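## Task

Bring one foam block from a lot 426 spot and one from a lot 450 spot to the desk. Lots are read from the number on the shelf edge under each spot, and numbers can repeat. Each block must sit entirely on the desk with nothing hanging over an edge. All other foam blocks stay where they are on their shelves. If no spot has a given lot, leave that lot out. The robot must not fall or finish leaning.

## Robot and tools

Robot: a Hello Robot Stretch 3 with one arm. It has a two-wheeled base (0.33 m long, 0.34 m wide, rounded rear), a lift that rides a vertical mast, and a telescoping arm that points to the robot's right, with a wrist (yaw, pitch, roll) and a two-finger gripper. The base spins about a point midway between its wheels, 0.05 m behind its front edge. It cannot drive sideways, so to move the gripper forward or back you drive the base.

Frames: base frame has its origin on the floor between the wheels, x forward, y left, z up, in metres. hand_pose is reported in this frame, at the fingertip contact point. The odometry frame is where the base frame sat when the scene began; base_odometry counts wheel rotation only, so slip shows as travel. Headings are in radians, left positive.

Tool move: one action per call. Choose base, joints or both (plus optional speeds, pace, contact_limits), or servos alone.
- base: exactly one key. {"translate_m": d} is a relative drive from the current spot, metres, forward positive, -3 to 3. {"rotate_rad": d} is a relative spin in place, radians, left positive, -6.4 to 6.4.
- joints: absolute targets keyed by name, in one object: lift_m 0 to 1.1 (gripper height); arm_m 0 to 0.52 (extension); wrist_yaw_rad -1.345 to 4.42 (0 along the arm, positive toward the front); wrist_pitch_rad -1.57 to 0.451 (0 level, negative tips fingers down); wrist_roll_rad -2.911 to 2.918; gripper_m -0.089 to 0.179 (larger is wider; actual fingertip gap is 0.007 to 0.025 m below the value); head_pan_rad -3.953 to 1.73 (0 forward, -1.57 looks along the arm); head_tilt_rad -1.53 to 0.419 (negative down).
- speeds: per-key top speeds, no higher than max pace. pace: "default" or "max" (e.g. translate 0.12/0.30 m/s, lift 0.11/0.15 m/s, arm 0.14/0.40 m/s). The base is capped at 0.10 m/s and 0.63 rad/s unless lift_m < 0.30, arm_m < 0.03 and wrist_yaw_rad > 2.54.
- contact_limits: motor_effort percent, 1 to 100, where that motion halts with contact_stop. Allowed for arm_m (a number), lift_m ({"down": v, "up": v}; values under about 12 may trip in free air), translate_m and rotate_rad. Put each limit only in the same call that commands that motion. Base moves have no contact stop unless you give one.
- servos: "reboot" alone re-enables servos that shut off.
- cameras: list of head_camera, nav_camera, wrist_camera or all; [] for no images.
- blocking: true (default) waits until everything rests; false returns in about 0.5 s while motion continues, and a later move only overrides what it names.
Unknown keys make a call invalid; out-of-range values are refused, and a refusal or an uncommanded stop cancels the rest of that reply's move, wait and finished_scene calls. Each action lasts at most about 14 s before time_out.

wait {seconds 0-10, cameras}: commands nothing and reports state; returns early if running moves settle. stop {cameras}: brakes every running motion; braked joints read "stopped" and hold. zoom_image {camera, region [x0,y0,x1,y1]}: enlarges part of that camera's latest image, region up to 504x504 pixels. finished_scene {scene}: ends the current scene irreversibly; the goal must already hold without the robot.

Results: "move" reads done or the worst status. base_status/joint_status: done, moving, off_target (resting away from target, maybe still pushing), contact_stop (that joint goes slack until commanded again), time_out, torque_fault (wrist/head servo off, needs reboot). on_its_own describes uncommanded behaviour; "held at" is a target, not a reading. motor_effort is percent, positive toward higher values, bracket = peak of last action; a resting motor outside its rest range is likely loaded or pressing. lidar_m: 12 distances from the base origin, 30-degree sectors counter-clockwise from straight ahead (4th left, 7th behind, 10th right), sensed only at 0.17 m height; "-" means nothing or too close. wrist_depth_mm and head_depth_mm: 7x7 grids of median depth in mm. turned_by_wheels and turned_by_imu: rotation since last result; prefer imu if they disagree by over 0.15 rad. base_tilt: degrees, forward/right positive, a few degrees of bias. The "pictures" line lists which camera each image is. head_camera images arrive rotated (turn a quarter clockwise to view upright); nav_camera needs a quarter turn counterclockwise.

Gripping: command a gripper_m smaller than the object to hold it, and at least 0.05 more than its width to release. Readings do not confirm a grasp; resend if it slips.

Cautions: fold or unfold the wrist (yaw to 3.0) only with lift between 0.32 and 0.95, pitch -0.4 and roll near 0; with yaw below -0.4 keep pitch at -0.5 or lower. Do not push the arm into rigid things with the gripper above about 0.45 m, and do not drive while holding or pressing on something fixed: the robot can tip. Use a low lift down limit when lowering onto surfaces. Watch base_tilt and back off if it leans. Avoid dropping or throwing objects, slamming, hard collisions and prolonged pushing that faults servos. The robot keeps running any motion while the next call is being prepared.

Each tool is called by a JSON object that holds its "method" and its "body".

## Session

{"method": "move", "body": {"joints": {"head_pan_rad": -0.8, "head_tilt_rad": -0.3}, "pace": "max", "cameras": ["nav_camera"]}}

{"method": "move", "body": {"joints": {"head_pan_rad": 0.9, "head_tilt_rad": -0.3}, "pace": "max", "cameras": ["nav_camera"]}}

{"method": "move", "body": {"joints": {"head_pan_rad": -2.6, "head_tilt_rad": -0.3}, "pace": "max", "cameras": ["nav_camera"]}}

Scene clock: 0.83 s.
move: done
base_odometry: x=+0.000 y=+0.000 heading=+0.000
turned_by_wheels: +0.000
turned_by_imu: +0.000
base_tilt: forward=-0.4 right=-1.2
lidar_m: 0.85 0.78 0.78 0.97 1.18 1.17 1.58 1.49 1.13 1.38 3.13 1.32
head_depth_mm: 2754 2888 3033 3173 3067 2090 1597 / 2761 2908 3038 3208 3068 2090 1582 / 2798 2909 3081 3235 3006 2055 1574 / 2798 2922 3073 3249 2982 2062 1568 / 2836 2959 3112 3253 2955 2048 1555 / 2843 2956 3132 3296 2923 2027 1551 / 2826 1870 1912 1972 2022 1939 1546
base_status: not commanded
joint_positions: lift_m=+0.306 arm_m=+0.001 wrist_yaw_rad=+2.853 wrist_pitch_rad=-0.337 wrist_roll_rad=+0.000 gripper_m=+0.037 head_pan_rad=-0.822 head_tilt_rad=-0.301
joint_status: all done
measured_speeds: all 0
motor_effort: left_wheel=+0.0(0.5) right_wheel=+0.6(0.8) lift_m=+26.7(27.3) arm_m=-7.9(7.9) wrist_yaw_rad=-2.2(2.2) wrist_pitch_rad=+2.1(2.1) wrist_roll_rad=+0.2(0.3) gripper_m=+0.5(1.0) head_pan_rad=-0.1(5.1) head_tilt_rad=-3.3(6.3)
hand_pose: x=+0.0453 y=+0.0786 z=+0.3376 quat_wxyz=(+0.218, +0.707, +0.017, +0.673) (m; base frame)
wrist_depth_mm: 138 - - 954 800 689 600 / 137 - - - 837 723 628 / 146 - - - 906 760 659 / 155 208 897 907 891 805 708 / 171 182 751 689 714 709 685 / 589 195 127 579 129 586 585 / 515 204 319 504 492 504 503
pictures: nav_camera (sideways)
camera_calibration:
nav_camera: T_world_to_cam=[[0.197252, -0.187121, 0.962329, -1.2107], [-0.722423, -0.691317, 0.0136538, 0.0368054], [0.662719, -0.697902, -0.271544, 0.302607], [0, 0, 0, 1]] pos_world=[0.0648593, 0.010086, 1.24676]

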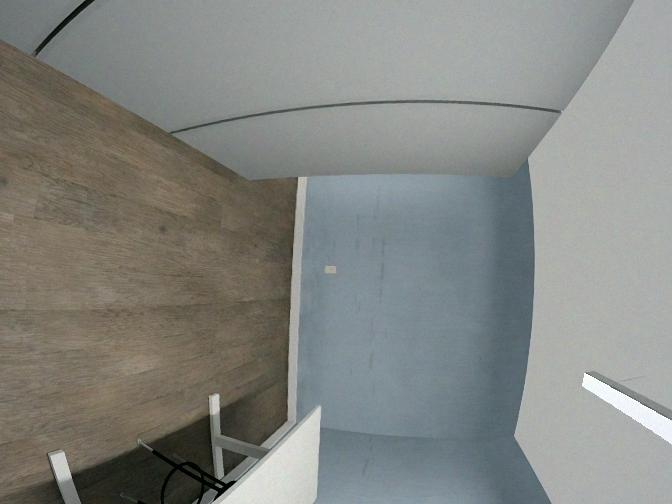

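Scene clock: 1.87 s.
move: done
base_odometry: x=+0.000 y=+0.000 heading=+0.000
turned_by_wheels: +0.000
turned_by_imu: +0.000
base_tilt: forward=-0.4 right=-1.2
lidar_m: 0.85 0.78 0.79 0.97 1.18 1.17 1.58 1.49 1.14 1.38 3.11 1.32
head_depth_mm: 624 651 678 710 747 785 825 / 641 667 698 733 767 809 854 / 657 686 719 755 790 836 883 / 674 703 738 777 819 864 915 / 693 725 761 799 845 891 946 / 711 744 784 826 872 930 984 / 732 767 811 857 902 958 1022
base_status: not commanded
joint_positions: lift_m=+0.306 arm_m=+0.001 wrist_yaw_rad=+2.853 wrist_pitch_rad=-0.337 wrist_roll_rad=+0.000 gripper_m=+0.037 head_pan_rad=+0.938 head_tilt_rad=-0.301
joint_status: all done
measured_speeds: all 0
motor_effort: left_wheel=-0.2(0.5) right_wheel=+1.0(1.2) lift_m=+26.8(27.2) arm_m=-9.9(11.0) wrist_yaw_rad=-0.4(2.2) wrist_pitch_rad=+2.1(2.2) wrist_roll_rad=+0.1(0.3) gripper_m=+0.6(0.9) head_pan_rad=-2.5(5.5) head_tilt_rad=-2.6(5.0)
hand_pose: x=+0.0453 y=+0.0786 z=+0.3376 quat_wxyz=(+0.218, +0.707, +0.017, +0.673) (m; base frame)
wrist_depth_mm: 138 - - 936 787 688 603 / 137 - - - 852 724 631 / 146 - - - 907 780 665 / 155 208 895 894 890 811 695 / 171 182 739 694 710 709 700 / 590 194 127 578 130 593 586 / 514 204 318 512 493 509 503
pictures: nav_camera (sideways)
camera_calibration:
nav_camera: T_world_to_cam=[[0.146659, 0.228941, 0.962329, -1.21039], [0.814913, -0.579422, 0.0136538, 0.0274276], [0.56072, 0.782212, -0.271544, 0.303229], [0, 0, 0, 1]] pos_world=[-0.0148633, 0.0558114, 1.24676]

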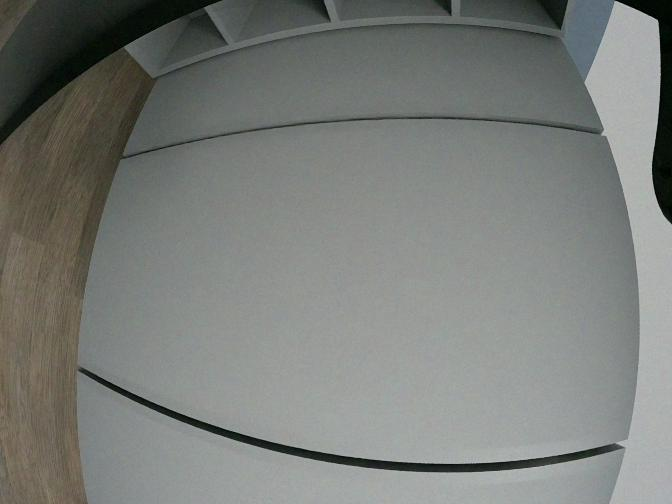

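Scene clock: 4.63 s.
move: done
base_odometry: x=+0.000 y=+0.000 heading=+0.000
turned_by_wheels: +0.000
turned_by_imu: +0.000
base_tilt: forward=-0.3 right=-1.3
lidar_m: 0.85 0.78 0.78 0.97 1.18 1.17 1.58 1.49 1.14 1.39 3.13 1.32
head_depth_mm: 1397 1476 1548 1635 1741 1837 1595 / 1380 1451 1520 1609 1702 1808 1582 / 1355 1416 1488 1570 1665 1770 1583 / 1328 1396 1464 1546 1627 1734 1566 / 1303 1366 1432 1507 1592 1694 1560 / 1305 1364 1430 1504 1592 1680 1548 / 1283 1343 1406 1477 1560 1649 1540
base_status: not commanded
joint_positions: lift_m=+0.306 arm_m=+0.001 wrist_yaw_rad=+2.853 wrist_pitch_rad=-0.337 wrist_roll_rad=+0.000 gripper_m=+0.037 head_pan_rad=-2.608 head_tilt_rad=-0.301
joint_status: all done
measured_speeds: translate_m=+0.000 rotate_rad=+0.000 lift_m=+0.000 arm_m=+0.000 wrist_yaw_rad=+0.000 wrist_pitch_rad=+0.000 wrist_roll_rad=+0.000 head_pan_rad=+0.024 head_tilt_rad=+0.000
motor_effort: left_wheel=-0.3(0.8) right_wheel=+0.2(1.5) lift_m=+26.2(27.1) arm_m=-12.3(13.0) wrist_yaw_rad=+0.2(1.9) wrist_pitch_rad=+2.0(2.2) wrist_roll_rad=+0.0(0.3) gripper_m=+0.4(0.9) head_pan_rad=+3.4(4.6) head_tilt_rad=+0.5(6.8)
hand_pose: x=+0.0453 y=+0.0786 z=+0.3376 quat_wxyz=(+0.218, +0.707, +0.017, +0.673) (m; base frame)
wrist_depth_mm: 138 - - 944 790 683 604 / 137 - - - 847 724 631 / 146 - - - 889 756 665 / 155 208 905 902 879 812 706 / 170 182 754 687 703 706 697 / 589 194 127 573 129 590 583 / 516 204 319 503 490 502 503
pictures: nav_camera (sideways)
camera_calibration:
nav_camera: T_world_to_cam=[[-0.225005, -0.152629, 0.962329, -1.20813], [-0.520666, 0.853651, 0.0136538, 0.0355747], [-0.823577, -0.49798, -0.271544, 0.311673], [0, 0, 0, 1]] pos_world=[0.00337535, -0.0595563, 1.24676]

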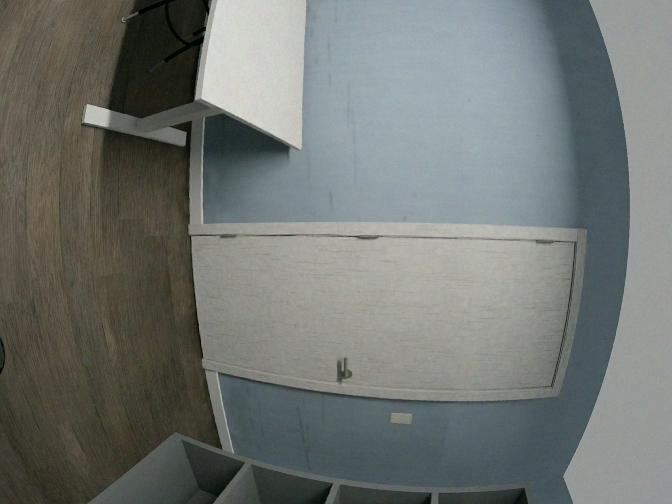

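{"method": "move", "body": {"joints": {"head_pan_rad": -3.8, "head_tilt_rad": -0.3}, "pace": "max", "cameras": ["nav_camera", "head_camera"]}}

Scene clock: 13.93 s.
move: done
base_odometry: x=+0.000 y=+0.000 heading=+0.000
turned_by_wheels: +0.000
turned_by_imu: +0.000
base_tilt: forward=-0.3 right=-1.2
lidar_m: 0.85 0.78 0.78 0.97 1.18 1.17 1.58 1.49 1.13 1.39 3.14 1.32
head_depth_mm: 1374 1417 - - - - - / 1399 1442 1523 1548 1654 1417 1482 / 1126 1075 1517 1342 1669 1722 1482 / 1386 1105 1165 1212 1337 1320 1429 / 1477 1523 1627 1666 1734 1762 1462 / 1505 1552 1662 1650 1732 1828 1493 / 1543 1595 1707 1761 1717 1812 1509
base_status: not commanded
joint_positions: lift_m=+0.306 arm_m=+0.001 wrist_yaw_rad=+2.853 wrist_pitch_rad=-0.337 wrist_roll_rad=+0.000 gripper_m=+0.037 head_pan_rad=-3.830 head_tilt_rad=-0.301
joint_status: all done
measured_speeds: all 0
motor_effort: left_wheel=-0.1(0.7) right_wheel=+0.3(1.1) lift_m=+26.5(27.0) arm_m=-12.2(12.5) wrist_yaw_rad=-0.1(1.6) wrist_pitch_rad=+2.1(2.2) wrist_roll_rad=+0.2(0.3) gripper_m=+0.6(0.9) head_pan_rad=+1.7(4.9) head_tilt_rad=+4.1(4.5)
hand_pose: x=+0.0453 y=+0.0786 z=+0.3376 quat_wxyz=(+0.218, +0.707, +0.017, +0.673) (m; base frame)
wrist_depth_mm: 138 - - 942 796 678 601 / 137 - - - 858 722 627 / 146 - - - 904 763 668 / 155 208 901 885 886 800 690 / 171 182 745 693 712 711 706 / 590 194 127 571 130 588 592 / 515 205 319 508 490 505 503
pictures: head_camera (sideways), nav_camera (sideways)
camera_calibration:
head_camera: T_world_to_cam=[[0.219409, -0.120455, -0.968169, 1.27424], [-0.664905, -0.74467, -0.0580342, 0.0792408], [-0.713975, 0.656473, -0.243478, 0.276819], [0, 0, 0, 1]] pos_world=[-0.029251, 0.030773, 1.30568]
nav_camera: T_world_to_cam=[[-0.220438, 0.159154, 0.962329, -1.20815], [0.623811, 0.781456, 0.0136538, 0.0285933], [-0.749845, 0.603321, -0.271544, 0.311224], [0, 0, 0, 1]] pos_world=[-0.0507901, -0.0178295, 1.24676]

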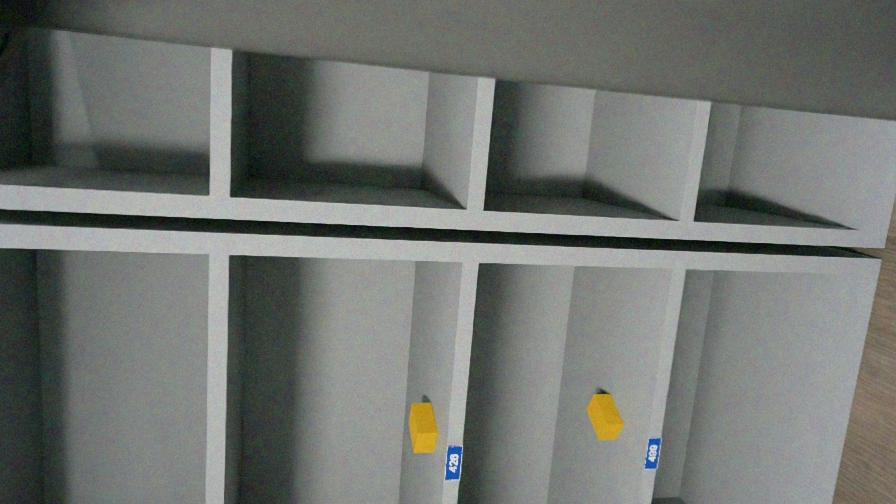

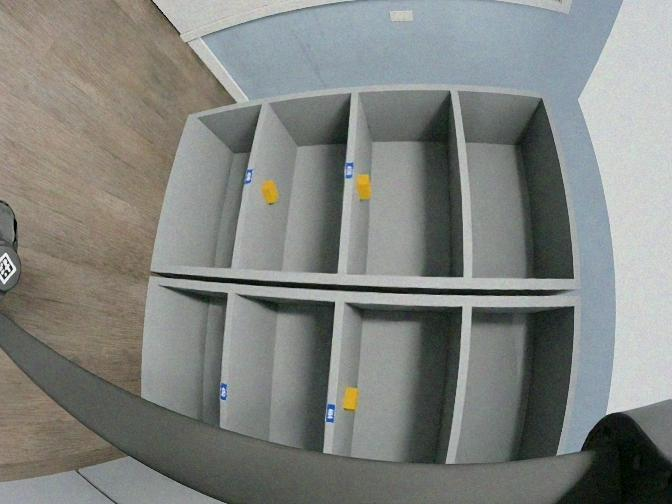

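{"method": "zoom_image", "body": {"camera": "head_camera", "region": [434, 432, 474, 492]}}

{"method": "zoom_image", "body": {"camera": "head_camera", "region": [633, 423, 673, 483]}}

{"method": "move", "body": {"joints": {"head_pan_rad": 1.73, "head_tilt_rad": -0.35}, "pace": "max", "cameras": ["nav_camera", "head_camera"]}}

Scaled by 8.400 from the camera's 896x504 image, which has a finer 1280x720 frame.

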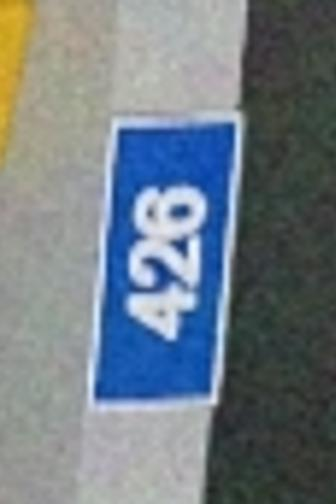

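Scaled by 8.400 from the camera's 896x504 image, which has a finer 1280x720 frame.

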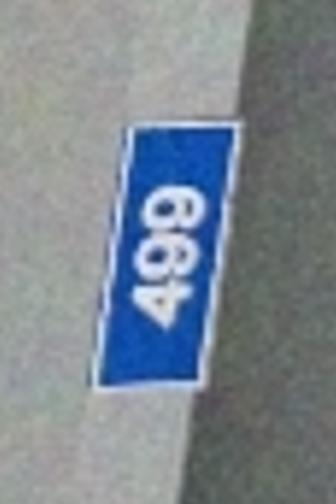

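Scene clock: 24.73 s.
move: done
base_odometry: x=+0.000 y=+0.000 heading=+0.000
turned_by_wheels: +0.000
turned_by_imu: +0.000
base_tilt: forward=-0.4 right=-1.3
lidar_m: 0.85 0.78 0.78 0.97 1.18 1.17 1.58 1.49 1.13 1.39 3.13 1.32
head_depth_mm: 929 950 977 1010 1047 1061 1094 / 1063 1094 1125 1162 1203 1249 1288 / 1182 1243 1302 1370 1441 1502 1454 / 1365 1396 1491 1497 1550 1666 1486 / 1489 1550 1672 1746 1578 1807 1492 / 1442 1498 1604 - - - - / - - - - - - -
base_status: not commanded
joint_positions: lift_m=+0.306 arm_m=+0.001 wrist_yaw_rad=+2.853 wrist_pitch_rad=-0.337 wrist_roll_rad=+0.000 gripper_m=+0.037 head_pan_rad=+1.790 head_tilt_rad=-0.349
joint_status: all done
joint sent to its limit — head_pan_rad, upper limit.
measured_speeds: all 0
motor_effort: left_wheel=-0.3(0.6) right_wheel=+0.4(1.4) lift_m=+26.1(26.9) arm_m=-11.9(12.6) wrist_yaw_rad=+0.3(1.8) wrist_pitch_rad=+2.1(2.1) wrist_roll_rad=+0.1(0.4) gripper_m=+0.5(0.9) head_pan_rad=+24.4(37.5) head_tilt_rad=-3.0(9.3)
hand_pose: x=+0.0453 y=+0.0786 z=+0.3376 quat_wxyz=(+0.218, +0.707, +0.017, +0.673) (m; base frame)
wrist_depth_mm: 138 - - 952 796 688 601 / 137 - - - 843 719 633 / 146 - - - 896 762 665 / 155 208 887 889 887 800 699 / 171 181 756 694 707 712 690 / 582 194 127 574 130 592 587 / 518 204 318 509 495 505 502
pictures: head_camera (sideways), nav_camera (sideways)
camera_calibration:
head_camera: T_world_to_cam=[[0.108706, -0.274886, -0.955312, 1.25812], [-0.981831, -0.180053, -0.0599142, 0.0836179], [-0.155537, 0.944467, -0.289464, 0.333264], [0, 0, 0, 1]] pos_world=[-0.00283163, 0.0461382, 1.30338]
nav_camera: T_world_to_cam=[[-0.0856192, 0.30571, 0.948267, -1.19061], [0.972579, 0.232212, 0.0129519, 0.0273804], [-0.216239, 0.923374, -0.317209, 0.367401], [0, 0, 0, 1]] pos_world=[-0.0491222, 0.0183755, 1.24521]

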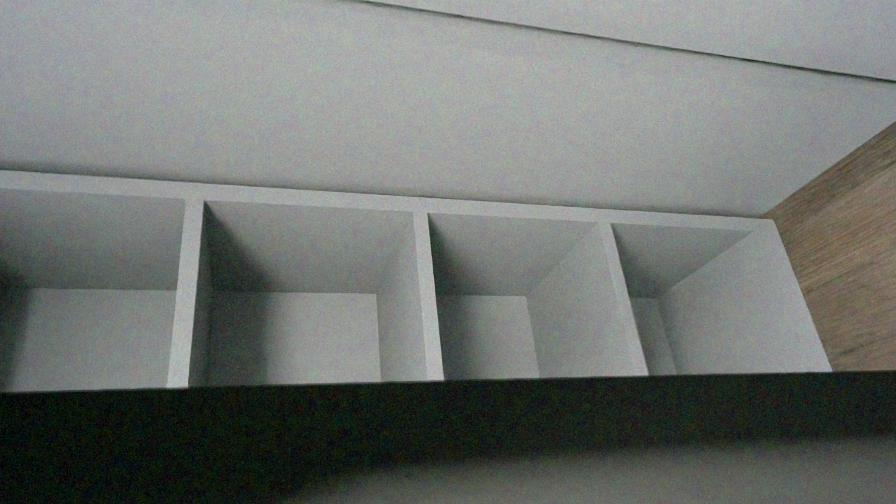

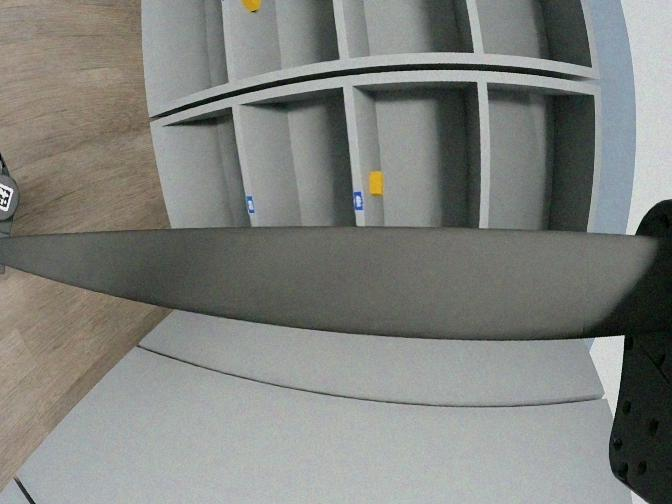

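{"method": "zoom_image", "body": {"camera": "nav_camera", "region": [338, 180, 388, 220]}}

{"method": "zoom_image", "body": {"camera": "nav_camera", "region": [230, 184, 280, 224]}}

Scaled by 10.080 from the camera's 672x504 image, which has a finer 792x594 frame.

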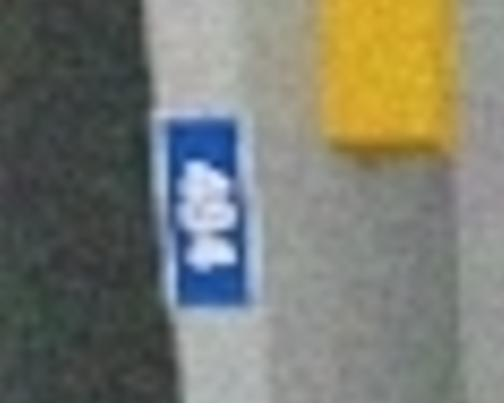

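Scaled by 10.080 from the camera's 672x504 image, which has a finer 792x594 frame.

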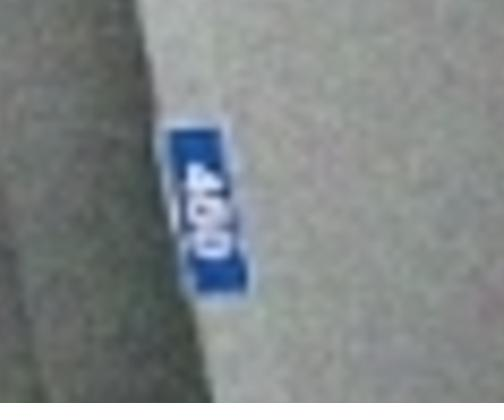

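{"method": "move", "body": {"joints": {"head_pan_rad": -3.8, "head_tilt_rad": -0.35, "lift_m": 0.28, "wrist_yaw_rad": 3.0, "wrist_pitch_rad": -0.4}, "pace": "max", "cameras": ["head_camera"]}}

{"method": "zoom_image", "body": {"camera": "head_camera", "region": [340, 350, 500, 504]}}

Scene clock: 117.27 s.
move: done
base_odometry: x=+0.000 y=+0.000 heading=+0.000
turned_by_wheels: +0.000
turned_by_imu: +0.000
base_tilt: forward=-0.3 right=-1.2
lidar_m: 0.85 0.78 0.78 0.97 1.18 1.17 1.58 1.49 1.14 1.39 3.14 1.31
head_depth_mm: 1338 1390 1499 - - - - / 1370 1410 1523 1576 1629 1689 1467 / 1024 1106 1277 1263 1473 1680 1448 / 1427 1090 1572 1351 1359 1414 1441 / 1464 1525 1639 1734 1576 1797 1481 / 1494 1563 1683 1800 1655 1795 1482 / 1535 1601 1712 1848 1647 1781 1473
base_status: not commanded
joint_positions: lift_m=+0.280 arm_m=+0.001 wrist_yaw_rad=+2.997 wrist_pitch_rad=-0.413 wrist_roll_rad=+0.000 gripper_m=+0.037 head_pan_rad=-3.808 head_tilt_rad=-0.350
joint_status: all done
measured_speeds: translate_m=+0.000 rotate_rad=+0.000 lift_m=+0.000 arm_m=+0.000 wrist_yaw_rad=+0.000 wrist_pitch_rad=+0.000 wrist_roll_rad=+0.000 head_pan_rad=+0.024 head_tilt_rad=+0.000
motor_effort: left_wheel=-0.6(0.6) right_wheel=+0.6(1.4) lift_m=+29.4(30.0) arm_m=-11.1(12.2) wrist_yaw_rad=+2.6(5.9) wrist_pitch_rad=+1.8(4.6) wrist_roll_rad=-0.1(0.4) gripper_m=+0.5(1.1) head_pan_rad=+3.7(6.2) head_tilt_rad=-2.1(7.0)
hand_pose: x=+0.0112 y=+0.0772 z=+0.2939 quat_wxyz=(+0.195, +0.700, +0.095, +0.680) (m; base frame)
wrist_depth_mm: - 138 - - 878 734 627 / - 149 - - 949 770 648 / 924 163 895 956 934 807 689 / 753 187 676 731 734 717 687 / 631 592 204 590 597 605 584 / 523 520 129 296 129 506 506 / 287 276 260 273 432 441 439
pictures: head_camera (sideways)
camera_calibration:
head_camera: T_world_to_cam=[[0.259166, -0.145067, -0.954876, 1.25663], [-0.646617, -0.760453, -0.0599706, 0.0816464], [-0.717439, 0.632982, -0.290887, 0.338543], [0, 0, 0, 1]] pos_world=[-0.0299989, 0.0300929, 1.3033]

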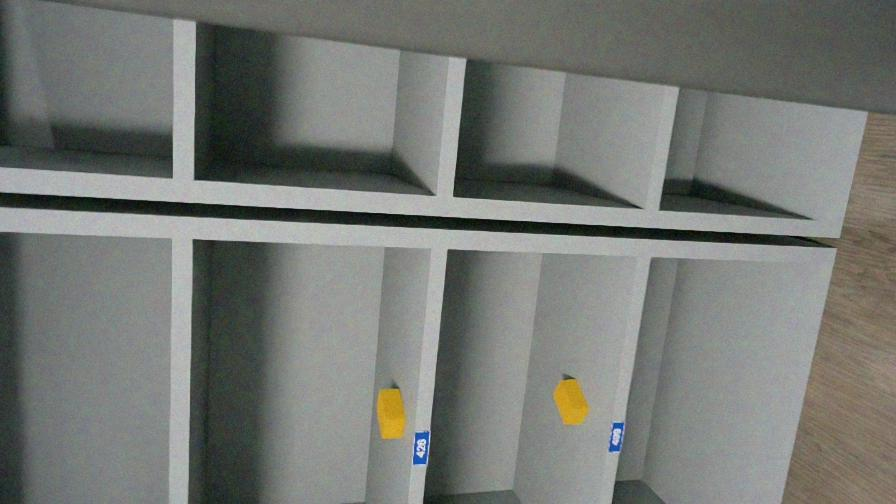

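Scaled by 3.150 from the camera's 896x504 image, which has a finer 1280x720 frame.

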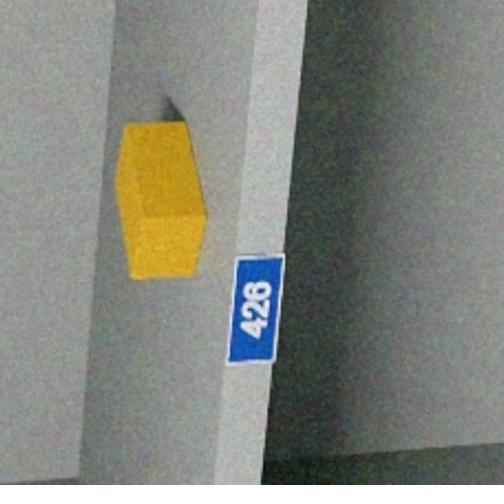

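{"method": "move", "body": {"base": {"rotate_rad": -0.058}, "joints": {"head_pan_rad": -1.5, "head_tilt_rad": -0.35}, "pace": "max", "cameras": []}}

{"method": "move", "body": {"base": {"translate_m": -0.932}, "pace": "max", "cameras": []}}

{"method": "move", "body": {"base": {"rotate_rad": -2.455}, "pace": "max", "cameras": ["head_camera", "nav_camera"]}}

Scene clock: 169.30 s.
move: done
base_odometry: x=+0.000 y=+0.000 heading=-0.058
turned_by_wheels: -0.058
turned_by_imu: -0.057
base_tilt: forward=-0.4 right=-1.2
lidar_m: 0.88 0.78 0.78 0.93 1.58 1.17 1.58 1.49 1.13 1.34 3.14 1.43
head_depth_mm: 1566 1615 1677 1720 1242 920 1424 / 1723 1791 1863 1879 1229 1739 1515 / 1930 1998 2091 2054 1225 1857 1500 / 2185 2284 2399 2023 1461 1856 1494 / 2502 2657 2818 2005 2296 1919 1486 / 2913 3107 3283 3374 2652 1893 1484 / 2819 2970 3103 3289 2639 1888 1474
base_status: done
joint_positions: lift_m=+0.280 arm_m=+0.001 wrist_yaw_rad=+2.997 wrist_pitch_rad=-0.413 wrist_roll_rad=+0.000 gripper_m=+0.037 head_pan_rad=-1.492 head_tilt_rad=-0.350
joint_status: all done
measured_speeds: translate_m=+0.000 rotate_rad=+0.000 lift_m=+0.000 arm_m=+0.000 wrist_yaw_rad=+0.000 wrist_pitch_rad=+0.000 wrist_roll_rad=+0.000 head_pan_rad=-0.024 head_tilt_rad=+0.000
motor_effort: left_wheel=+5.5(10.5) right_wheel=-7.5(12.1) lift_m=+27.6(29.9) arm_m=-10.5(11.9) wrist_yaw_rad=+2.4(4.5) wrist_pitch_rad=+1.9(2.1) wrist_roll_rad=-0.2(0.3) gripper_m=+0.4(1.0) head_pan_rad=-2.9(4.7) head_tilt_rad=+0.4(3.6)
hand_pose: x=+0.0111 y=+0.0772 z=+0.2938 quat_wxyz=(+0.195, +0.700, +0.095, +0.680) (m; base frame)
wrist_depth_mm: - 138 - - 848 719 619 / - 149 - - 910 765 660 / 925 163 901 946 896 812 693 / 767 187 684 733 732 722 685 / 626 590 203 582 599 596 590 / 528 519 129 295 130 510 511 / 285 278 261 273 434 440 437
pictures: none
No camera images: "cameras" was empty.

Scene clock: 173.73 s.
move: done
base_odometry: x=-0.930 y=+0.054 heading=-0.057
turned_by_wheels: +0.000
turned_by_imu: +0.000
base_tilt: forward=-0.4 right=-1.3
lidar_m: 1.65 1.47 1.47 0.71 1.00 0.69 0.66 0.81 0.81 0.97 1.14 2.71
head_depth_mm: 805 833 866 900 935 972 1012 / 921 956 989 1015 1032 1084 1138 / 1024 1065 1117 1159 1221 1283 1348 / 1157 1212 1273 1339 1404 1494 1463 / 1329 1408 1486 1564 1521 1747 1492 / 1555 1662 1788 1793 1337 1903 1440 / 1890 2040 2226 1950 1192 1265 1351
base_status: done
joint_positions: lift_m=+0.280 arm_m=+0.001 wrist_yaw_rad=+2.998 wrist_pitch_rad=-0.413 wrist_roll_rad=+0.000 gripper_m=+0.037 head_pan_rad=-1.500 head_tilt_rad=-0.350
joint_status: not commanded
measured_speeds: all 0
motor_effort: left_wheel=+0.7(13.8) right_wheel=-9.7(14.8) lift_m=+24.1(28.3) arm_m=-10.8(12.2) wrist_yaw_rad=+2.4(3.6) wrist_pitch_rad=+2.0(2.1) wrist_roll_rad=+0.1(0.3) gripper_m=+0.3(1.1) head_pan_rad=-3.1(3.8) head_tilt_rad=+1.5(1.9)
hand_pose: x=+0.0110 y=+0.0771 z=+0.2937 quat_wxyz=(+0.195, +0.700, +0.095, +0.680) (m; base frame)
wrist_depth_mm: 771 138 780 - - - - / - 149 839 857 - - - / 800 163 781 898 932 932 895 / 613 187 683 745 729 711 717 / 544 585 204 588 594 592 584 / 522 521 129 296 130 502 505 / 286 276 262 273 429 440 441
pictures: none
No camera images: "cameras" was empty.

Scene clock: 176.33 s.
move: done
base_odometry: x=-0.930 y=+0.054 heading=-2.512
turned_by_wheels: -2.455
turned_by_imu: -2.409
base_tilt: forward=-0.4 right=-1.1
lidar_m: 0.81 0.84 1.14 1.65 2.12 1.53 1.47 0.78 0.72 1.00 0.66 0.83
head_depth_mm: 481 877 929 972 666 1106 897 / 490 880 931 977 660 1100 891 / 499 885 937 979 638 1097 861 / 508 887 942 983 649 1091 880 / 460 893 947 978 642 1119 877 / 468 897 950 983 637 1122 873 / 477 885 937 918 631 1024 871
base_status: done
joint_positions: lift_m=+0.280 arm_m=+0.001 wrist_yaw_rad=+2.998 wrist_pitch_rad=-0.413 wrist_roll_rad=+0.000 gripper_m=+0.037 head_pan_rad=-1.500 head_tilt_rad=-0.350
joint_status: not commanded
measured_speeds: all 0
motor_effort: left_wheel=+5.1(15.8) right_wheel=-7.7(15.1) lift_m=+24.3(24.8) arm_m=-11.7(13.1) wrist_yaw_rad=+2.2(2.9) wrist_pitch_rad=+2.1(2.1) wrist_roll_rad=+0.2(0.3) gripper_m=+0.3(1.0) head_pan_rad=-3.1(3.5) head_tilt_rad=+2.4(3.2)
hand_pose: x=+0.0110 y=+0.0771 z=+0.2937 quat_wxyz=(+0.195, +0.700, +0.095, +0.680) (m; base frame)
wrist_depth_mm: - 138 - - - - 943 / - 149 - - - - 986 / 976 163 899 939 913 903 864 / 758 188 690 737 734 720 719 / 615 586 204 580 598 592 591 / 527 523 129 296 130 512 512 / 286 275 261 273 431 441 440
pictures: head_camera (sideways), nav_camera (sideways)
camera_calibration:
head_camera: T_world_to_cam=[[-0.0668781, 0.289377, -0.954876, 1.25862], [0.997665, 0.032682, -0.0599706, 0.0716162], [0.0138532, -0.956657, -0.290887, 0.334082], [0, 0, 0, 1]] pos_world=[0.00809718, -0.0469545, 1.3033]
nav_camera: T_world_to_cam=[[0.0394784, -0.31643, 0.947794, -1.19076], [-0.996249, -0.0855661, 0.0129296, 0.0394194], [0.0770077, -0.944749, -0.318621, 0.367449], [0, 0, 0, 1]] pos_world=[0.0579842, -0.0262705, 1.24516]

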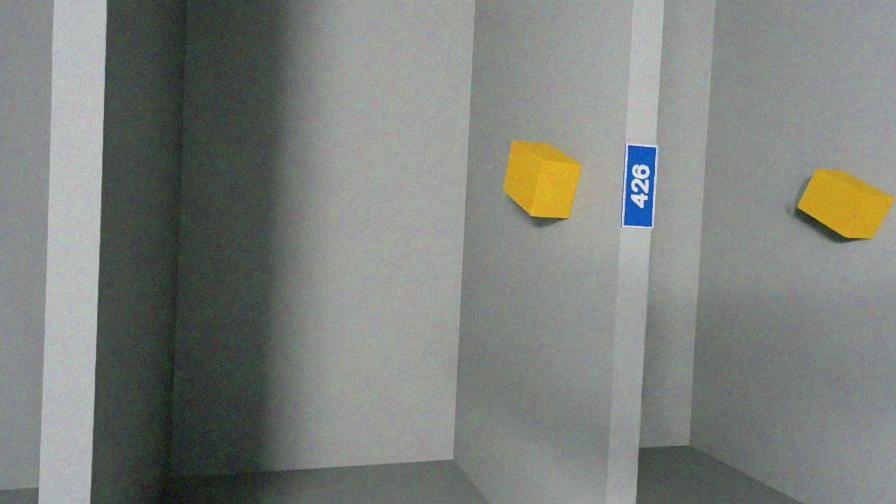

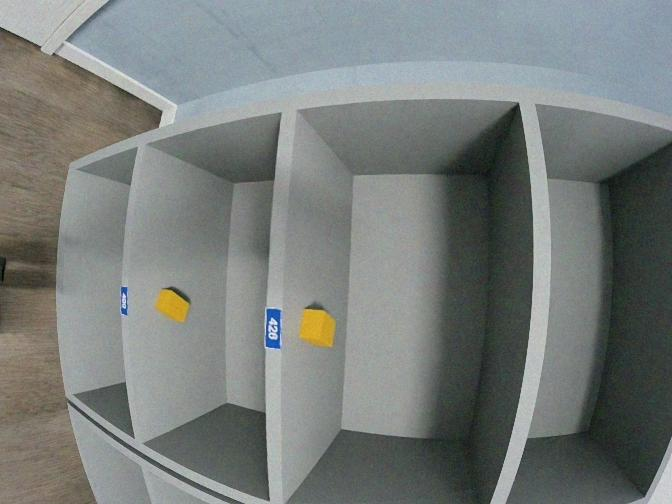

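{"method": "zoom_image", "body": {"camera": "head_camera", "region": [480, 110, 680, 250]}}

Scaled by 2.520 from the camera's 896x504 image, which has a finer 1280x720 frame.

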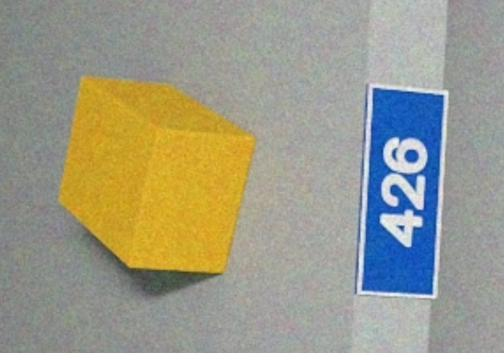

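{"method": "move", "body": {"base": {"translate_m": 0.028}, "joints": {"lift_m": 0.5}, "pace": "max", "cameras": []}}

{"method": "move", "body": {"joints": {"lift_m": 1.1, "wrist_yaw_rad": -0.35, "gripper_m": 0.17}, "pace": "max", "cameras": []}}

{"method": "move", "body": {"joints": {"arm_m": 0.26, "wrist_pitch_rad": -0.3}, "pace": "max", "cameras": ["wrist_camera"]}}

Scene clock: 225.47 s.
move: done
base_odometry: x=-0.953 y=+0.037 heading=-2.512
turned_by_wheels: +0.000
turned_by_imu: +0.000
base_tilt: forward=-0.2 right=-1.2
lidar_m: 0.78 0.81 1.12 1.14 2.16 1.56 1.49 0.78 0.73 1.00 0.65 0.80
head_depth_mm: 480 878 932 971 666 1105 896 / 489 882 932 975 640 1100 891 / 499 886 939 978 640 1097 854 / 508 887 943 982 650 1093 881 / 460 893 946 983 642 1118 877 / 467 895 950 985 638 1117 873 / 478 819 883 880 633 958 869
base_status: done
joint_positions: lift_m=+0.500 arm_m=+0.001 wrist_yaw_rad=+2.998 wrist_pitch_rad=-0.414 wrist_roll_rad=+0.000 gripper_m=+0.037 head_pan_rad=-1.500 head_tilt_rad=-0.350
joint_status: all done
measured_speeds: all 0
motor_effort: left_wheel=+3.2(12.8) right_wheel=+2.6(10.3) lift_m=+26.5(32.5) arm_m=-8.2(10.1) wrist_yaw_rad=+0.8(2.8) wrist_pitch_rad=+2.1(2.2) wrist_roll_rad=+0.1(0.3) gripper_m=+0.1(0.9) head_pan_rad=-2.5(3.1) head_tilt_rad=+4.5(5.0)
hand_pose: x=+0.0110 y=+0.0770 z=+0.5136 quat_wxyz=(+0.195, +0.700, +0.096, +0.680) (m; base frame)
wrist_depth_mm: - 139 - - - - 908 / - 148 - - - - 933 / - 162 - - - - 935 / - 187 - - - - 915 / 946 902 203 896 939 918 899 / 801 805 130 741 130 785 767 / 696 700 265 679 672 686 671
pictures: none
No camera images: "cameras" was empty.

Scene clock: 230.23 s.
move: done
base_odometry: x=-0.953 y=+0.037 heading=-2.512
turned_by_wheels: +0.000
turned_by_imu: +0.000
base_tilt: forward=-0.4 right=-1.2
lidar_m: 0.78 0.81 1.12 1.15 2.15 1.56 1.50 0.78 0.73 1.00 0.64 0.80
head_depth_mm: 479 876 - - - - - / 487 881 - - - - - / 496 884 938 982 655 - - / 506 888 941 983 649 1114 880 / 459 891 945 983 642 1119 879 / 466 896 950 980 639 1119 875 / 475 814 883 880 634 957 868
base_status: not commanded
joint_positions: lift_m=+1.099 arm_m=+0.001 wrist_yaw_rad=-0.347 wrist_pitch_rad=-0.414 wrist_roll_rad=+0.000 gripper_m=+0.170 head_pan_rad=-1.500 head_tilt_rad=-0.350
joint_status: all done
joint sent to its limit — lift_m, upper limit.
measured_speeds: all 0
motor_effort: left_wheel=+3.4(3.9) right_wheel=+2.9(3.4) lift_m=+29.4(32.3) arm_m=-4.7(8.7) wrist_yaw_rad=-3.5(7.3) wrist_pitch_rad=+2.1(2.2) wrist_roll_rad=+0.1(0.3) gripper_m=+0.8(83.9) head_pan_rad=-2.0(2.8) head_tilt_rad=+4.6(6.1)
hand_pose: x=-0.0980 y=-0.3570 z=+1.1121 quat_wxyz=(+0.657, +0.024, -0.706, -0.263) (m; base frame)
wrist_depth_mm: 606 645 696 754 740 519 414 / 647 689 717 749 694 544 448 / 554 554 522 545 541 510 503 / 434 435 430 427 445 535 - / 358 366 379 - 883 627 - / 117 127 845 852 842 693 120 / 117 758 743 763 757 797 109
pictures: none
No camera images: "cameras" was empty.

Scene clock: 232.13 s.
move: done
base_odometry: x=-0.953 y=+0.037 heading=-2.512
turned_by_wheels: +0.000
turned_by_imu: +0.000
base_tilt: forward=-0.3 right=-1.1
lidar_m: 0.78 0.81 1.12 1.14 2.16 1.56 1.50 0.78 0.73 1.00 0.65 0.80
head_depth_mm: 479 877 336 945 669 1104 896 / 487 656 319 306 640 1104 889 / 496 885 339 345 641 1097 853 / 505 887 942 979 650 1090 884 / 460 893 944 983 643 1114 879 / 465 896 952 982 639 1120 874 / 475 815 882 881 633 959 867
base_status: not commanded
joint_positions: lift_m=+1.099 arm_m=+0.260 wrist_yaw_rad=-0.348 wrist_pitch_rad=-0.321 wrist_roll_rad=+0.000 gripper_m=+0.170 head_pan_rad=-1.500 head_tilt_rad=-0.350
joint_status: all done
measured_speeds: all 0
motor_effort: left_wheel=+3.0(3.7) right_wheel=+1.8(3.3) lift_m=+26.8(28.8) arm_m=+12.3(14.2) wrist_yaw_rad=-2.8(4.3) wrist_pitch_rad=+3.6(5.5) wrist_roll_rad=+0.1(0.3) gripper_m=+0.6(1.0) head_pan_rad=-1.3(2.3) head_tilt_rad=+4.3(5.4)
hand_pose: x=-0.1017 y=-0.6264 z=+1.1335 quat_wxyz=(+0.668, -0.009, -0.707, -0.232) (m; base frame)
wrist_depth_mm: 392 414 448 480 520 514 392 / 413 440 475 524 567 525 404 / 441 470 508 551 604 548 414 / 472 494 517 512 510 509 425 / 414 411 409 407 405 404 401 / 118 142 339 336 336 323 120 / 116 280 287 278 287 278 109
pictures: wrist_camera
camera_calibration:
wrist_camera: T_world_to_cam=[[-0.952613, 0.30341, -0.0216811, 0.124374], [0.16947, 0.470191, -0.866141, 1.32607], [-0.252601, -0.828772, -0.499329, 0.187376], [0, 0, 0, 1]] pos_world=[-0.058917, -0.50595, 1.24482]

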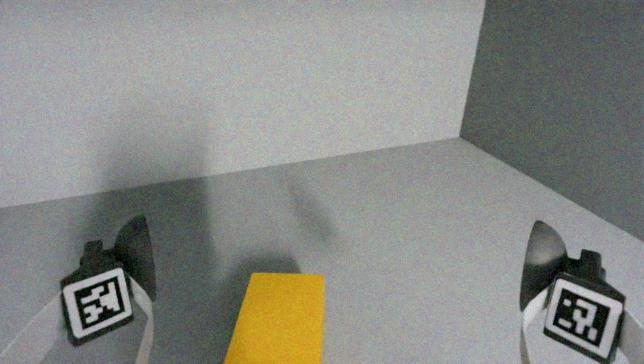

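{"method": "move", "body": {"base": {"translate_m": 0.026}, "joints": {"arm_m": 0.308}, "cameras": []}}

{"method": "move", "body": {"joints": {"lift_m": 1.05}, "contact_limits": {"lift_m": {"down": 15}}, "cameras": ["wrist_camera"]}}

Scene clock: 269.57 s.
move: done
base_odometry: x=-0.974 y=+0.022 heading=-2.512
turned_by_wheels: +0.000
turned_by_imu: +0.000
base_tilt: forward=-0.2 right=-1.2
lidar_m: 0.76 0.78 1.08 1.13 2.20 1.59 1.52 0.79 0.75 0.99 0.63 0.78
head_depth_mm: 478 767 396 960 668 1104 898 / 487 649 363 861 641 1105 889 / 495 885 381 416 652 1101 858 / 505 887 942 984 649 1088 880 / 459 890 944 983 643 1118 876 / 464 896 948 984 638 1097 875 / 474 755 815 826 633 883 846
base_status: done
joint_positions: lift_m=+1.099 arm_m=+0.308 wrist_yaw_rad=-0.348 wrist_pitch_rad=-0.321 wrist_roll_rad=+0.000 gripper_m=+0.170 head_pan_rad=-1.500 head_tilt_rad=-0.350
joint_status: all done
measured_speeds: all 0
motor_effort: left_wheel=+4.6(9.9) right_wheel=+3.3(9.5) lift_m=+24.0(24.8) arm_m=+12.5(14.7) wrist_yaw_rad=-2.9(3.8) wrist_pitch_rad=+3.5(3.6) wrist_roll_rad=-0.2(0.3) gripper_m=+0.8(1.1) head_pan_rad=-0.9(1.9) head_tilt_rad=+2.9(3.8)
hand_pose: x=-0.1017 y=-0.6744 z=+1.1335 quat_wxyz=(+0.668, -0.009, -0.707, -0.232) (m; base frame)
wrist_depth_mm: 352 374 401 435 472 508 420 / 371 395 429 468 513 538 427 / 395 427 457 502 550 573 438 / 421 453 483 515 507 509 445 / 412 394 406 407 401 401 399 / 117 141 336 333 333 323 120 / 117 279 289 272 284 276 109
pictures: none
No camera images: "cameras" was empty.

Scene clock: 270.83 s.
move: done
base_odometry: x=-0.974 y=+0.022 heading=-2.512
turned_by_wheels: +0.000
turned_by_imu: +0.000
base_tilt: forward=-0.3 right=-1.1
lidar_m: 0.75 0.78 1.08 1.13 2.20 1.58 1.52 0.79 0.75 1.00 0.63 0.77
head_depth_mm: 478 879 904 957 668 1104 894 / 486 882 416 361 641 1102 889 / 496 885 920 398 589 1094 858 / 504 889 942 979 650 1091 881 / 459 895 946 980 644 1118 878 / 465 898 949 983 638 1093 873 / 475 756 813 825 633 884 844
base_status: not commanded
joint_positions: lift_m=+1.050 arm_m=+0.308 wrist_yaw_rad=-0.348 wrist_pitch_rad=-0.321 wrist_roll_rad=+0.000 gripper_m=+0.170 head_pan_rad=-1.500 head_tilt_rad=-0.350
joint_status: all done
measured_speeds: all 0
motor_effort: left_wheel=+4.5(4.9) right_wheel=+3.6(4.4) lift_m=+24.0(27.6) arm_m=+11.5(12.9) wrist_yaw_rad=-1.8(3.8) wrist_pitch_rad=+3.5(3.6) wrist_roll_rad=+0.1(0.3) gripper_m=+0.8(1.0) head_pan_rad=-1.0(2.1) head_tilt_rad=+1.4(3.0)
contact_limits: lift_m down 15 (down: maximum 72; up: maximum 65)
hand_pose: x=-0.1017 y=-0.6744 z=+1.0849 quat_wxyz=(+0.668, -0.009, -0.707, -0.232) (m; base frame)
wrist_depth_mm: 353 373 400 435 469 499 419 / 371 397 428 463 510 535 429 / 392 425 462 489 529 523 440 / 408 421 411 412 412 409 404 / 332 328 329 327 326 324 322 / 117 141 272 - 270 259 119 / 117 225 232 - 231 224 109
pictures: wrist_camera
camera_calibration:
wrist_camera: T_world_to_cam=[[-0.95261, 0.30342, -0.0216786, 0.137886], [0.169457, 0.470137, -0.866173, 1.30654], [-0.252623, -0.828799, -0.499274, 0.123238], [0, 0, 0, 1]] pos_world=[-0.058918, -0.55395, 1.19621]

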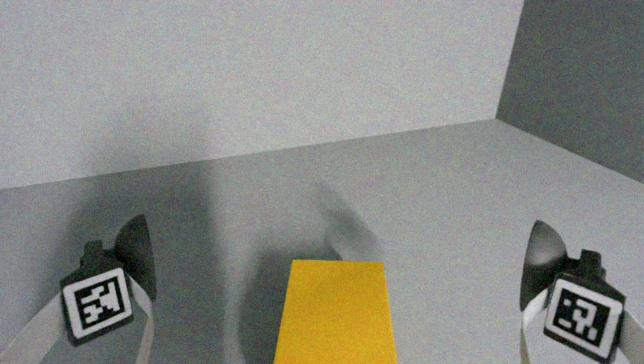

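{"method": "move", "body": {"joints": {"lift_m": 0.987}, "contact_limits": {"lift_m": {"down": 15}}, "cameras": ["wrist_camera"]}}

{"method": "move", "body": {"joints": {"gripper_m": 0.06}, "cameras": []}}

{"method": "move", "body": {"joints": {"gripper_m": 0.035}, "cameras": ["wrist_camera"]}}

Scene clock: 279.93 s.
move: done
base_odometry: x=-0.974 y=+0.022 heading=-2.512
turned_by_wheels: +0.000
turned_by_imu: +0.000
base_tilt: forward=-0.4 right=-1.1
lidar_m: 0.75 0.78 1.08 1.12 2.20 1.58 1.52 0.80 0.75 1.00 0.63 0.77
head_depth_mm: 479 878 928 378 591 1102 897 / 487 880 932 415 386 1104 893 / 496 885 935 413 421 1098 859 / 505 888 942 982 616 1088 882 / 459 893 946 985 644 1117 879 / 465 896 950 983 638 1094 874 / 475 754 817 828 634 882 843
base_status: not commanded
joint_positions: lift_m=+0.987 arm_m=+0.308 wrist_yaw_rad=-0.348 wrist_pitch_rad=-0.321 wrist_roll_rad=+0.000 gripper_m=+0.170 head_pan_rad=-1.500 head_tilt_rad=-0.350
joint_status: all done
measured_speeds: all 0
motor_effort: left_wheel=+4.8(5.0) right_wheel=+3.3(4.7) lift_m=+24.1(26.4) arm_m=+8.6(9.5) wrist_yaw_rad=-2.6(4.5) wrist_pitch_rad=+3.5(3.6) wrist_roll_rad=-0.1(0.3) gripper_m=+0.7(1.0) head_pan_rad=-0.5(1.4) head_tilt_rad=+0.3(1.6)
contact_limits: lift_m down 15 (down: maximum 72; up: maximum 65)
hand_pose: x=-0.1017 y=-0.6744 z=+1.0219 quat_wxyz=(+0.668, -0.009, -0.707, -0.232) (m; base frame)
wrist_depth_mm: 354 373 401 431 475 504 422 / 370 396 429 464 503 520 428 / 384 390 386 383 382 379 376 / 289 287 286 300 282 279 279 / 229 226 225 - 224 223 223 / 118 128 181 - 179 179 119 / 117 156 156 - 154 154 109
pictures: wrist_camera
camera_calibration:
wrist_camera: T_world_to_cam=[[-0.95261, 0.30342, -0.0216772, 0.136518], [0.169446, 0.470107, -0.866191, 1.25198], [-0.252629, -0.828816, -0.499242, 0.09174], [0, 0, 0, 1]] pos_world=[-0.058918, -0.55395, 1.13321]

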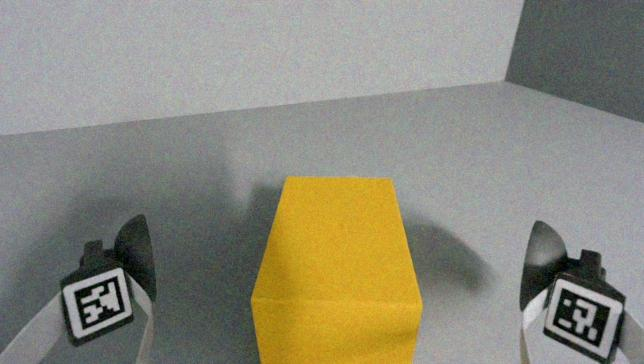

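Scene clock: 281.57 s.
move: done
base_odometry: x=-0.974 y=+0.022 heading=-2.512
turned_by_wheels: +0.000
turned_by_imu: +0.000
base_tilt: forward=-0.3 right=-1.1
lidar_m: 0.76 0.78 1.08 1.13 2.20 1.58 1.52 0.80 0.75 1.00 0.63 0.78
head_depth_mm: 478 877 930 378 597 1103 895 / 487 881 932 415 385 1103 892 / 495 884 936 413 421 1099 858 / 505 889 939 981 617 1093 884 / 459 893 945 983 644 1119 877 / 465 896 949 985 637 1094 874 / 475 754 816 828 633 884 846
base_status: not commanded
joint_positions: lift_m=+0.987 arm_m=+0.308 wrist_yaw_rad=-0.348 wrist_pitch_rad=-0.321 wrist_roll_rad=+0.000 gripper_m=+0.060 head_pan_rad=-1.500 head_tilt_rad=-0.350
joint_status: all done
measured_speeds: all 0
motor_effort: left_wheel=+5.0(5.0) right_wheel=+3.7(4.3) lift_m=+27.0(27.0) arm_m=+7.2(8.5) wrist_yaw_rad=-3.1(3.9) wrist_pitch_rad=+3.4(3.6) wrist_roll_rad=+0.1(0.3) gripper_m=-7.2(81.5) head_pan_rad=-0.6(1.2) head_tilt_rad=-0.3(1.2)
contact_limits: lift_m down 15 (down: maximum 72; up: maximum 65)
hand_pose: x=-0.1017 y=-0.6744 z=+1.0219 quat_wxyz=(+0.668, -0.009, -0.707, -0.232) (m; base frame)
wrist_depth_mm: 350 373 404 432 471 503 417 / 372 396 427 468 501 525 431 / 382 390 387 384 381 377 374 / 290 289 286 301 284 280 278 / 229 227 155 - 157 223 222 / 188 188 130 - 130 173 184 / 161 123 151 - 150 123 158
pictures: none
No camera images: "cameras" was empty.

Scene clock: 282.33 s.
move: done
base_odometry: x=-0.974 y=+0.022 heading=-2.512
turned_by_wheels: +0.000
turned_by_imu: +0.000
base_tilt: forward=-0.2 right=-1.2
lidar_m: 0.75 0.78 1.08 1.13 2.20 1.58 1.52 0.79 0.75 1.00 0.63 0.77
head_depth_mm: 478 878 931 378 596 1105 895 / 486 881 932 414 385 1105 894 / 495 883 937 414 421 1096 857 / 505 889 940 983 617 1089 883 / 459 891 946 982 643 1113 878 / 465 896 950 983 639 1093 877 / 475 756 815 827 633 883 844
base_status: not commanded
joint_positions: lift_m=+0.987 arm_m=+0.308 wrist_yaw_rad=-0.348 wrist_pitch_rad=-0.321 wrist_roll_rad=+0.000 gripper_m=+0.036 head_pan_rad=-1.500 head_tilt_rad=-0.350
joint_status: all done
measured_speeds: all 0
motor_effort: left_wheel=+4.5(4.9) right_wheel=+3.9(4.3) lift_m=+26.7(27.6) arm_m=+6.1(7.5) wrist_yaw_rad=-2.9(3.2) wrist_pitch_rad=+3.6(3.6) wrist_roll_rad=+0.0(0.4) gripper_m=-15.1(86.9) head_pan_rad=-0.2(1.0) head_tilt_rad=+0.1(0.9)
contact_limits: lift_m down 15 (down: maximum 72; up: maximum 65)
hand_pose: x=-0.1017 y=-0.6744 z=+1.0219 quat_wxyz=(+0.668, -0.009, -0.707, -0.232) (m; base frame)
wrist_depth_mm: 350 376 399 434 472 507 419 / 370 395 429 462 504 530 429 / 383 392 389 384 383 379 375 / 290 288 284 300 281 279 280 / 229 227 156 - 153 222 222 / 189 188 129 - 129 179 184 / 161 151 151 - 150 122 158
pictures: wrist_camera
camera_calibration:
wrist_camera: T_world_to_cam=[[-0.952607, 0.303429, -0.0216771, 0.136522], [0.169451, 0.470106, -0.866191, 1.25198], [-0.252637, -0.828813, -0.499242, 0.0917409], [0, 0, 0, 1]] pos_world=[-0.058919, -0.553949, 1.13321]

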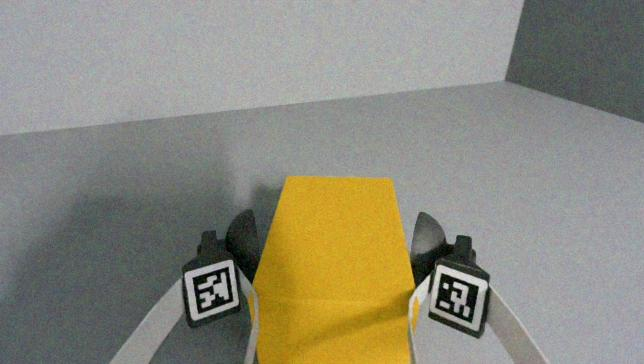

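{"method": "move", "body": {"joints": {"lift_m": 1.06}, "speeds": {"lift_m": 0.08}, "cameras": ["wrist_camera"]}}

{"method": "move", "body": {"joints": {"arm_m": 0.0}, "cameras": []}}

{"method": "move", "body": {"base": {"translate_m": -0.48}, "joints": {"wrist_yaw_rad": 1.57, "lift_m": 0.85}, "cameras": ["wrist_camera"]}}

{"method": "move", "body": {"base": {"rotate_rad": 1.605}, "joints": {"head_tilt_rad": -0.6}, "cameras": ["nav_camera"]}}

Scene clock: 329.03 s.
move: done
base_odometry: x=-0.974 y=+0.022 heading=-2.512
turned_by_wheels: +0.000
turned_by_imu: +0.000
base_tilt: forward=-0.2 right=-1.2
lidar_m: 0.76 0.78 1.08 1.13 2.20 1.59 1.52 0.80 0.75 0.99 0.63 0.78
head_depth_mm: 479 876 394 967 668 1104 896 / 487 884 380 358 661 1105 893 / 496 884 913 398 621 1098 859 / 505 887 941 979 649 1089 882 / 460 889 945 984 644 1117 877 / 464 895 949 985 638 1094 874 / 474 755 816 827 634 884 844
base_status: not commanded
joint_positions: lift_m=+1.060 arm_m=+0.308 wrist_yaw_rad=-0.348 wrist_pitch_rad=-0.321 wrist_roll_rad=+0.000 gripper_m=+0.036 head_pan_rad=-1.500 head_tilt_rad=-0.350
joint_status: all done
measured_speeds: all 0
motor_effort: left_wheel=+4.4(5.0) right_wheel=+3.8(4.5) lift_m=+29.8(32.1) arm_m=+2.2(4.2) wrist_yaw_rad=-3.1(4.1) wrist_pitch_rad=+3.3(3.6) wrist_roll_rad=+0.0(0.3) gripper_m=-15.9(16.0) head_pan_rad=+0.1(1.0) head_tilt_rad=-2.4(2.5)
hand_pose: x=-0.1017 y=-0.6744 z=+1.0949 quat_wxyz=(+0.668, -0.009, -0.707, -0.232) (m; base frame)
wrist_depth_mm: 350 373 403 433 471 500 417 / 371 397 426 467 515 540 432 / 396 423 461 504 546 538 437 / 416 437 440 453 431 425 415 / 349 347 155 - 153 340 338 / 288 287 129 - 129 273 281 / 246 120 231 - 229 122 240
pictures: wrist_camera
camera_calibration:
wrist_camera: T_world_to_cam=[[-0.952607, 0.303429, -0.021677, 0.138105], [0.169451, 0.470106, -0.866191, 1.31521], [-0.252637, -0.828813, -0.499242, 0.128186], [0, 0, 0, 1]] pos_world=[-0.0589189, -0.553949, 1.20621]

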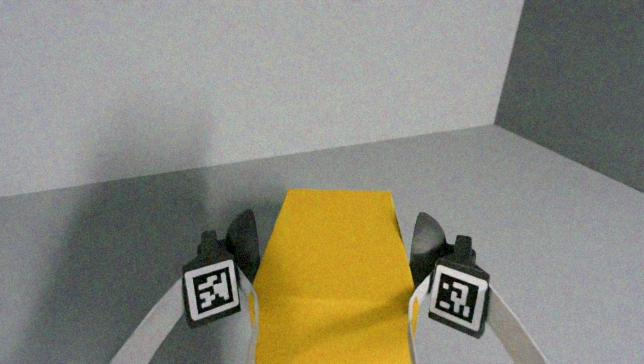

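Scene clock: 332.50 s.
move: done
base_odometry: x=-0.974 y=+0.022 heading=-2.512
turned_by_wheels: +0.000
turned_by_imu: +0.000
base_tilt: forward=-0.2 right=-1.2
lidar_m: 0.75 0.78 1.08 1.13 2.19 1.59 1.52 0.79 0.75 0.99 0.63 0.78
head_depth_mm: 478 879 930 975 - - - / 486 882 932 982 - - - / 495 885 937 980 656 1097 - / 505 888 943 983 649 1090 884 / 510 893 946 985 644 1115 879 / 464 896 951 986 639 1093 872 / 474 756 814 826 634 885 843
base_status: not commanded
joint_positions: lift_m=+1.060 arm_m=+0.001 wrist_yaw_rad=-0.348 wrist_pitch_rad=-0.321 wrist_roll_rad=+0.000 gripper_m=+0.036 head_pan_rad=-1.500 head_tilt_rad=-0.350
joint_status: all done
measured_speeds: all 0
motor_effort: left_wheel=+4.5(5.0) right_wheel=+3.5(4.5) lift_m=+25.4(30.1) arm_m=-11.9(14.2) wrist_yaw_rad=-2.5(4.2) wrist_pitch_rad=+3.5(3.6) wrist_roll_rad=+0.1(0.4) gripper_m=-15.1(16.0) head_pan_rad=+0.6(0.7) head_tilt_rad=-3.3(3.8)
hand_pose: x=-0.1017 y=-0.3669 z=+1.0949 quat_wxyz=(+0.668, -0.009, -0.707, -0.232) (m; base frame)
wrist_depth_mm: 600 641 685 736 759 543 423 / 627 676 734 773 737 564 444 / 608 609 593 589 579 543 477 / 443 442 434 457 435 483 523 / 351 348 154 - 154 615 - / 322 337 130 - 129 609 870 / 677 738 127 - 745 122 -
pictures: none
No camera images: "cameras" was empty.

Scene clock: 338.43 s.
move: done
base_odometry: x=-0.586 y=+0.304 heading=-2.512
turned_by_wheels: +0.000
turned_by_imu: +0.000
base_tilt: forward=-0.3 right=-1.2
lidar_m: 1.23 1.27 1.32 3.75 1.51 1.08 1.04 1.08 1.05 0.55 1.04 0.97
head_depth_mm: 443 468 910 967 669 1112 894 / 446 477 505 534 572 616 813 / 468 653 605 541 573 615 669 / 508 894 949 988 649 1118 882 / 518 901 952 986 644 1126 878 / 525 903 957 991 637 1124 877 / 477 906 959 996 632 1114 868
base_status: done
joint_positions: lift_m=+0.850 arm_m=+0.001 wrist_yaw_rad=+1.567 wrist_pitch_rad=-0.321 wrist_roll_rad=+0.000 gripper_m=+0.036 head_pan_rad=-1.500 head_tilt_rad=-0.350
joint_status: all done
measured_speeds: all 0
motor_effort: left_wheel=-4.4(9.8) right_wheel=-7.4(13.0) lift_m=+28.5(30.0) arm_m=-3.9(12.3) wrist_yaw_rad=+2.1(5.9) wrist_pitch_rad=+3.5(3.6) wrist_roll_rad=+0.0(0.4) gripper_m=-15.2(16.1) head_pan_rad=+0.5(1.3) head_tilt_rad=-3.6(4.6)
hand_pose: x=+0.2141 y=-0.1465 z=+0.8849 quat_wxyz=(+0.575, +0.573, -0.414, +0.413) (m; base frame)
wrist_depth_mm: - - - - - - 658 / - - - - - - 708 / - - - - - - 758 / - - - - - 847 833 / - - 154 - 167 827 733 / - - 129 - 129 962 611 / - - 124 - - 122 551
pictures: wrist_camera
camera_calibration:
wrist_camera: T_world_to_cam=[[0.0353886, -0.999139, -0.0216748, -0.128162], [-0.499712, 0.00109139, -0.866191, 0.906222], [0.865469, 0.0414844, -0.499243, 0.428707], [0, 0, 0, 1]] pos_world=[0.086353, -0.146825, 0.996212]

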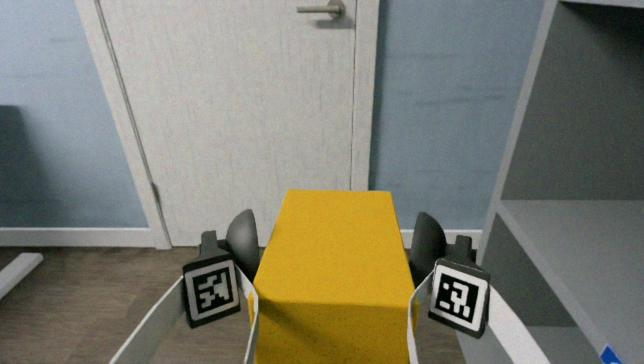

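Scene clock: 342.07 s.
move: done
base_odometry: x=-0.586 y=+0.304 heading=-0.907
turned_by_wheels: +1.605
turned_by_imu: +1.579
base_tilt: forward=-0.2 right=-1.2
lidar_m: 3.73 1.48 1.08 1.05 1.08 1.04 0.55 1.04 0.97 1.23 1.28 1.33
head_depth_mm: 1002 1103 1234 1387 1579 1526 1335 / 1006 1105 1228 1377 1596 1511 1360 / 1013 1109 1236 1391 1591 1505 1352 / 1022 1122 1252 1403 1613 1496 1248 / 1029 1132 1262 1420 1619 1495 1246 / 1036 1139 1268 1437 1640 1479 1261 / 1043 1147 1281 1443 1669 1468 1232
base_status: done
joint_positions: lift_m=+0.850 arm_m=+0.001 wrist_yaw_rad=+1.567 wrist_pitch_rad=-0.321 wrist_roll_rad=+0.000 gripper_m=+0.036 head_pan_rad=-1.500 head_tilt_rad=-0.600
joint_status: all done
measured_speeds: all 0
motor_effort: left_wheel=-7.8(13.9) right_wheel=+9.3(11.8) lift_m=+25.6(29.2) arm_m=-7.6(7.6) wrist_yaw_rad=+1.5(3.2) wrist_pitch_rad=+3.4(3.6) wrist_roll_rad=+0.1(0.3) gripper_m=-15.1(16.1) head_pan_rad=+1.0(1.5) head_tilt_rad=+3.7(7.2)
hand_pose: x=+0.2141 y=-0.1465 z=+0.8849 quat_wxyz=(+0.575, +0.573, -0.414, +0.413) (m; base frame)
wrist_depth_mm: - - - - - - - / - - - - - - - / - - - - - - - / - - - - - - - / - - 155 - 168 - - / - - 130 - 129 - - / - - 124 - - 122 -
pictures: nav_camera (sideways)
camera_calibration:
nav_camera: T_world_to_cam=[[0.0553353, -0.540452, 0.839553, -1.04964], [-0.996055, -0.088295, 0.00881162, 0.0447829], [0.0693661, -0.836729, -0.543206, 0.65974], [0, 0, 0, 1]] pos_world=[0.056925, -0.0113039, 1.23921]

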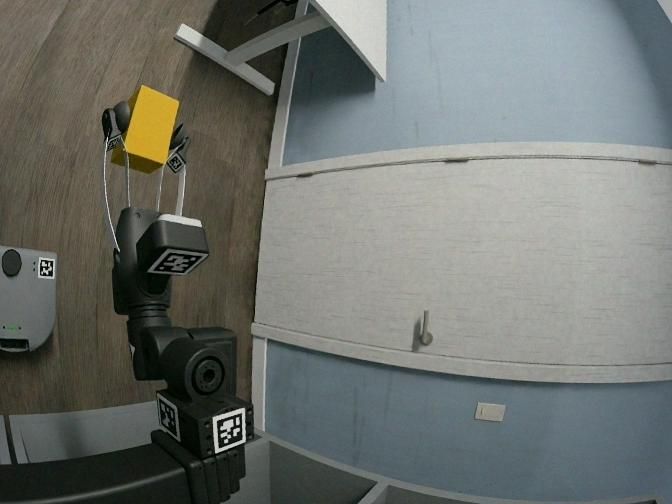

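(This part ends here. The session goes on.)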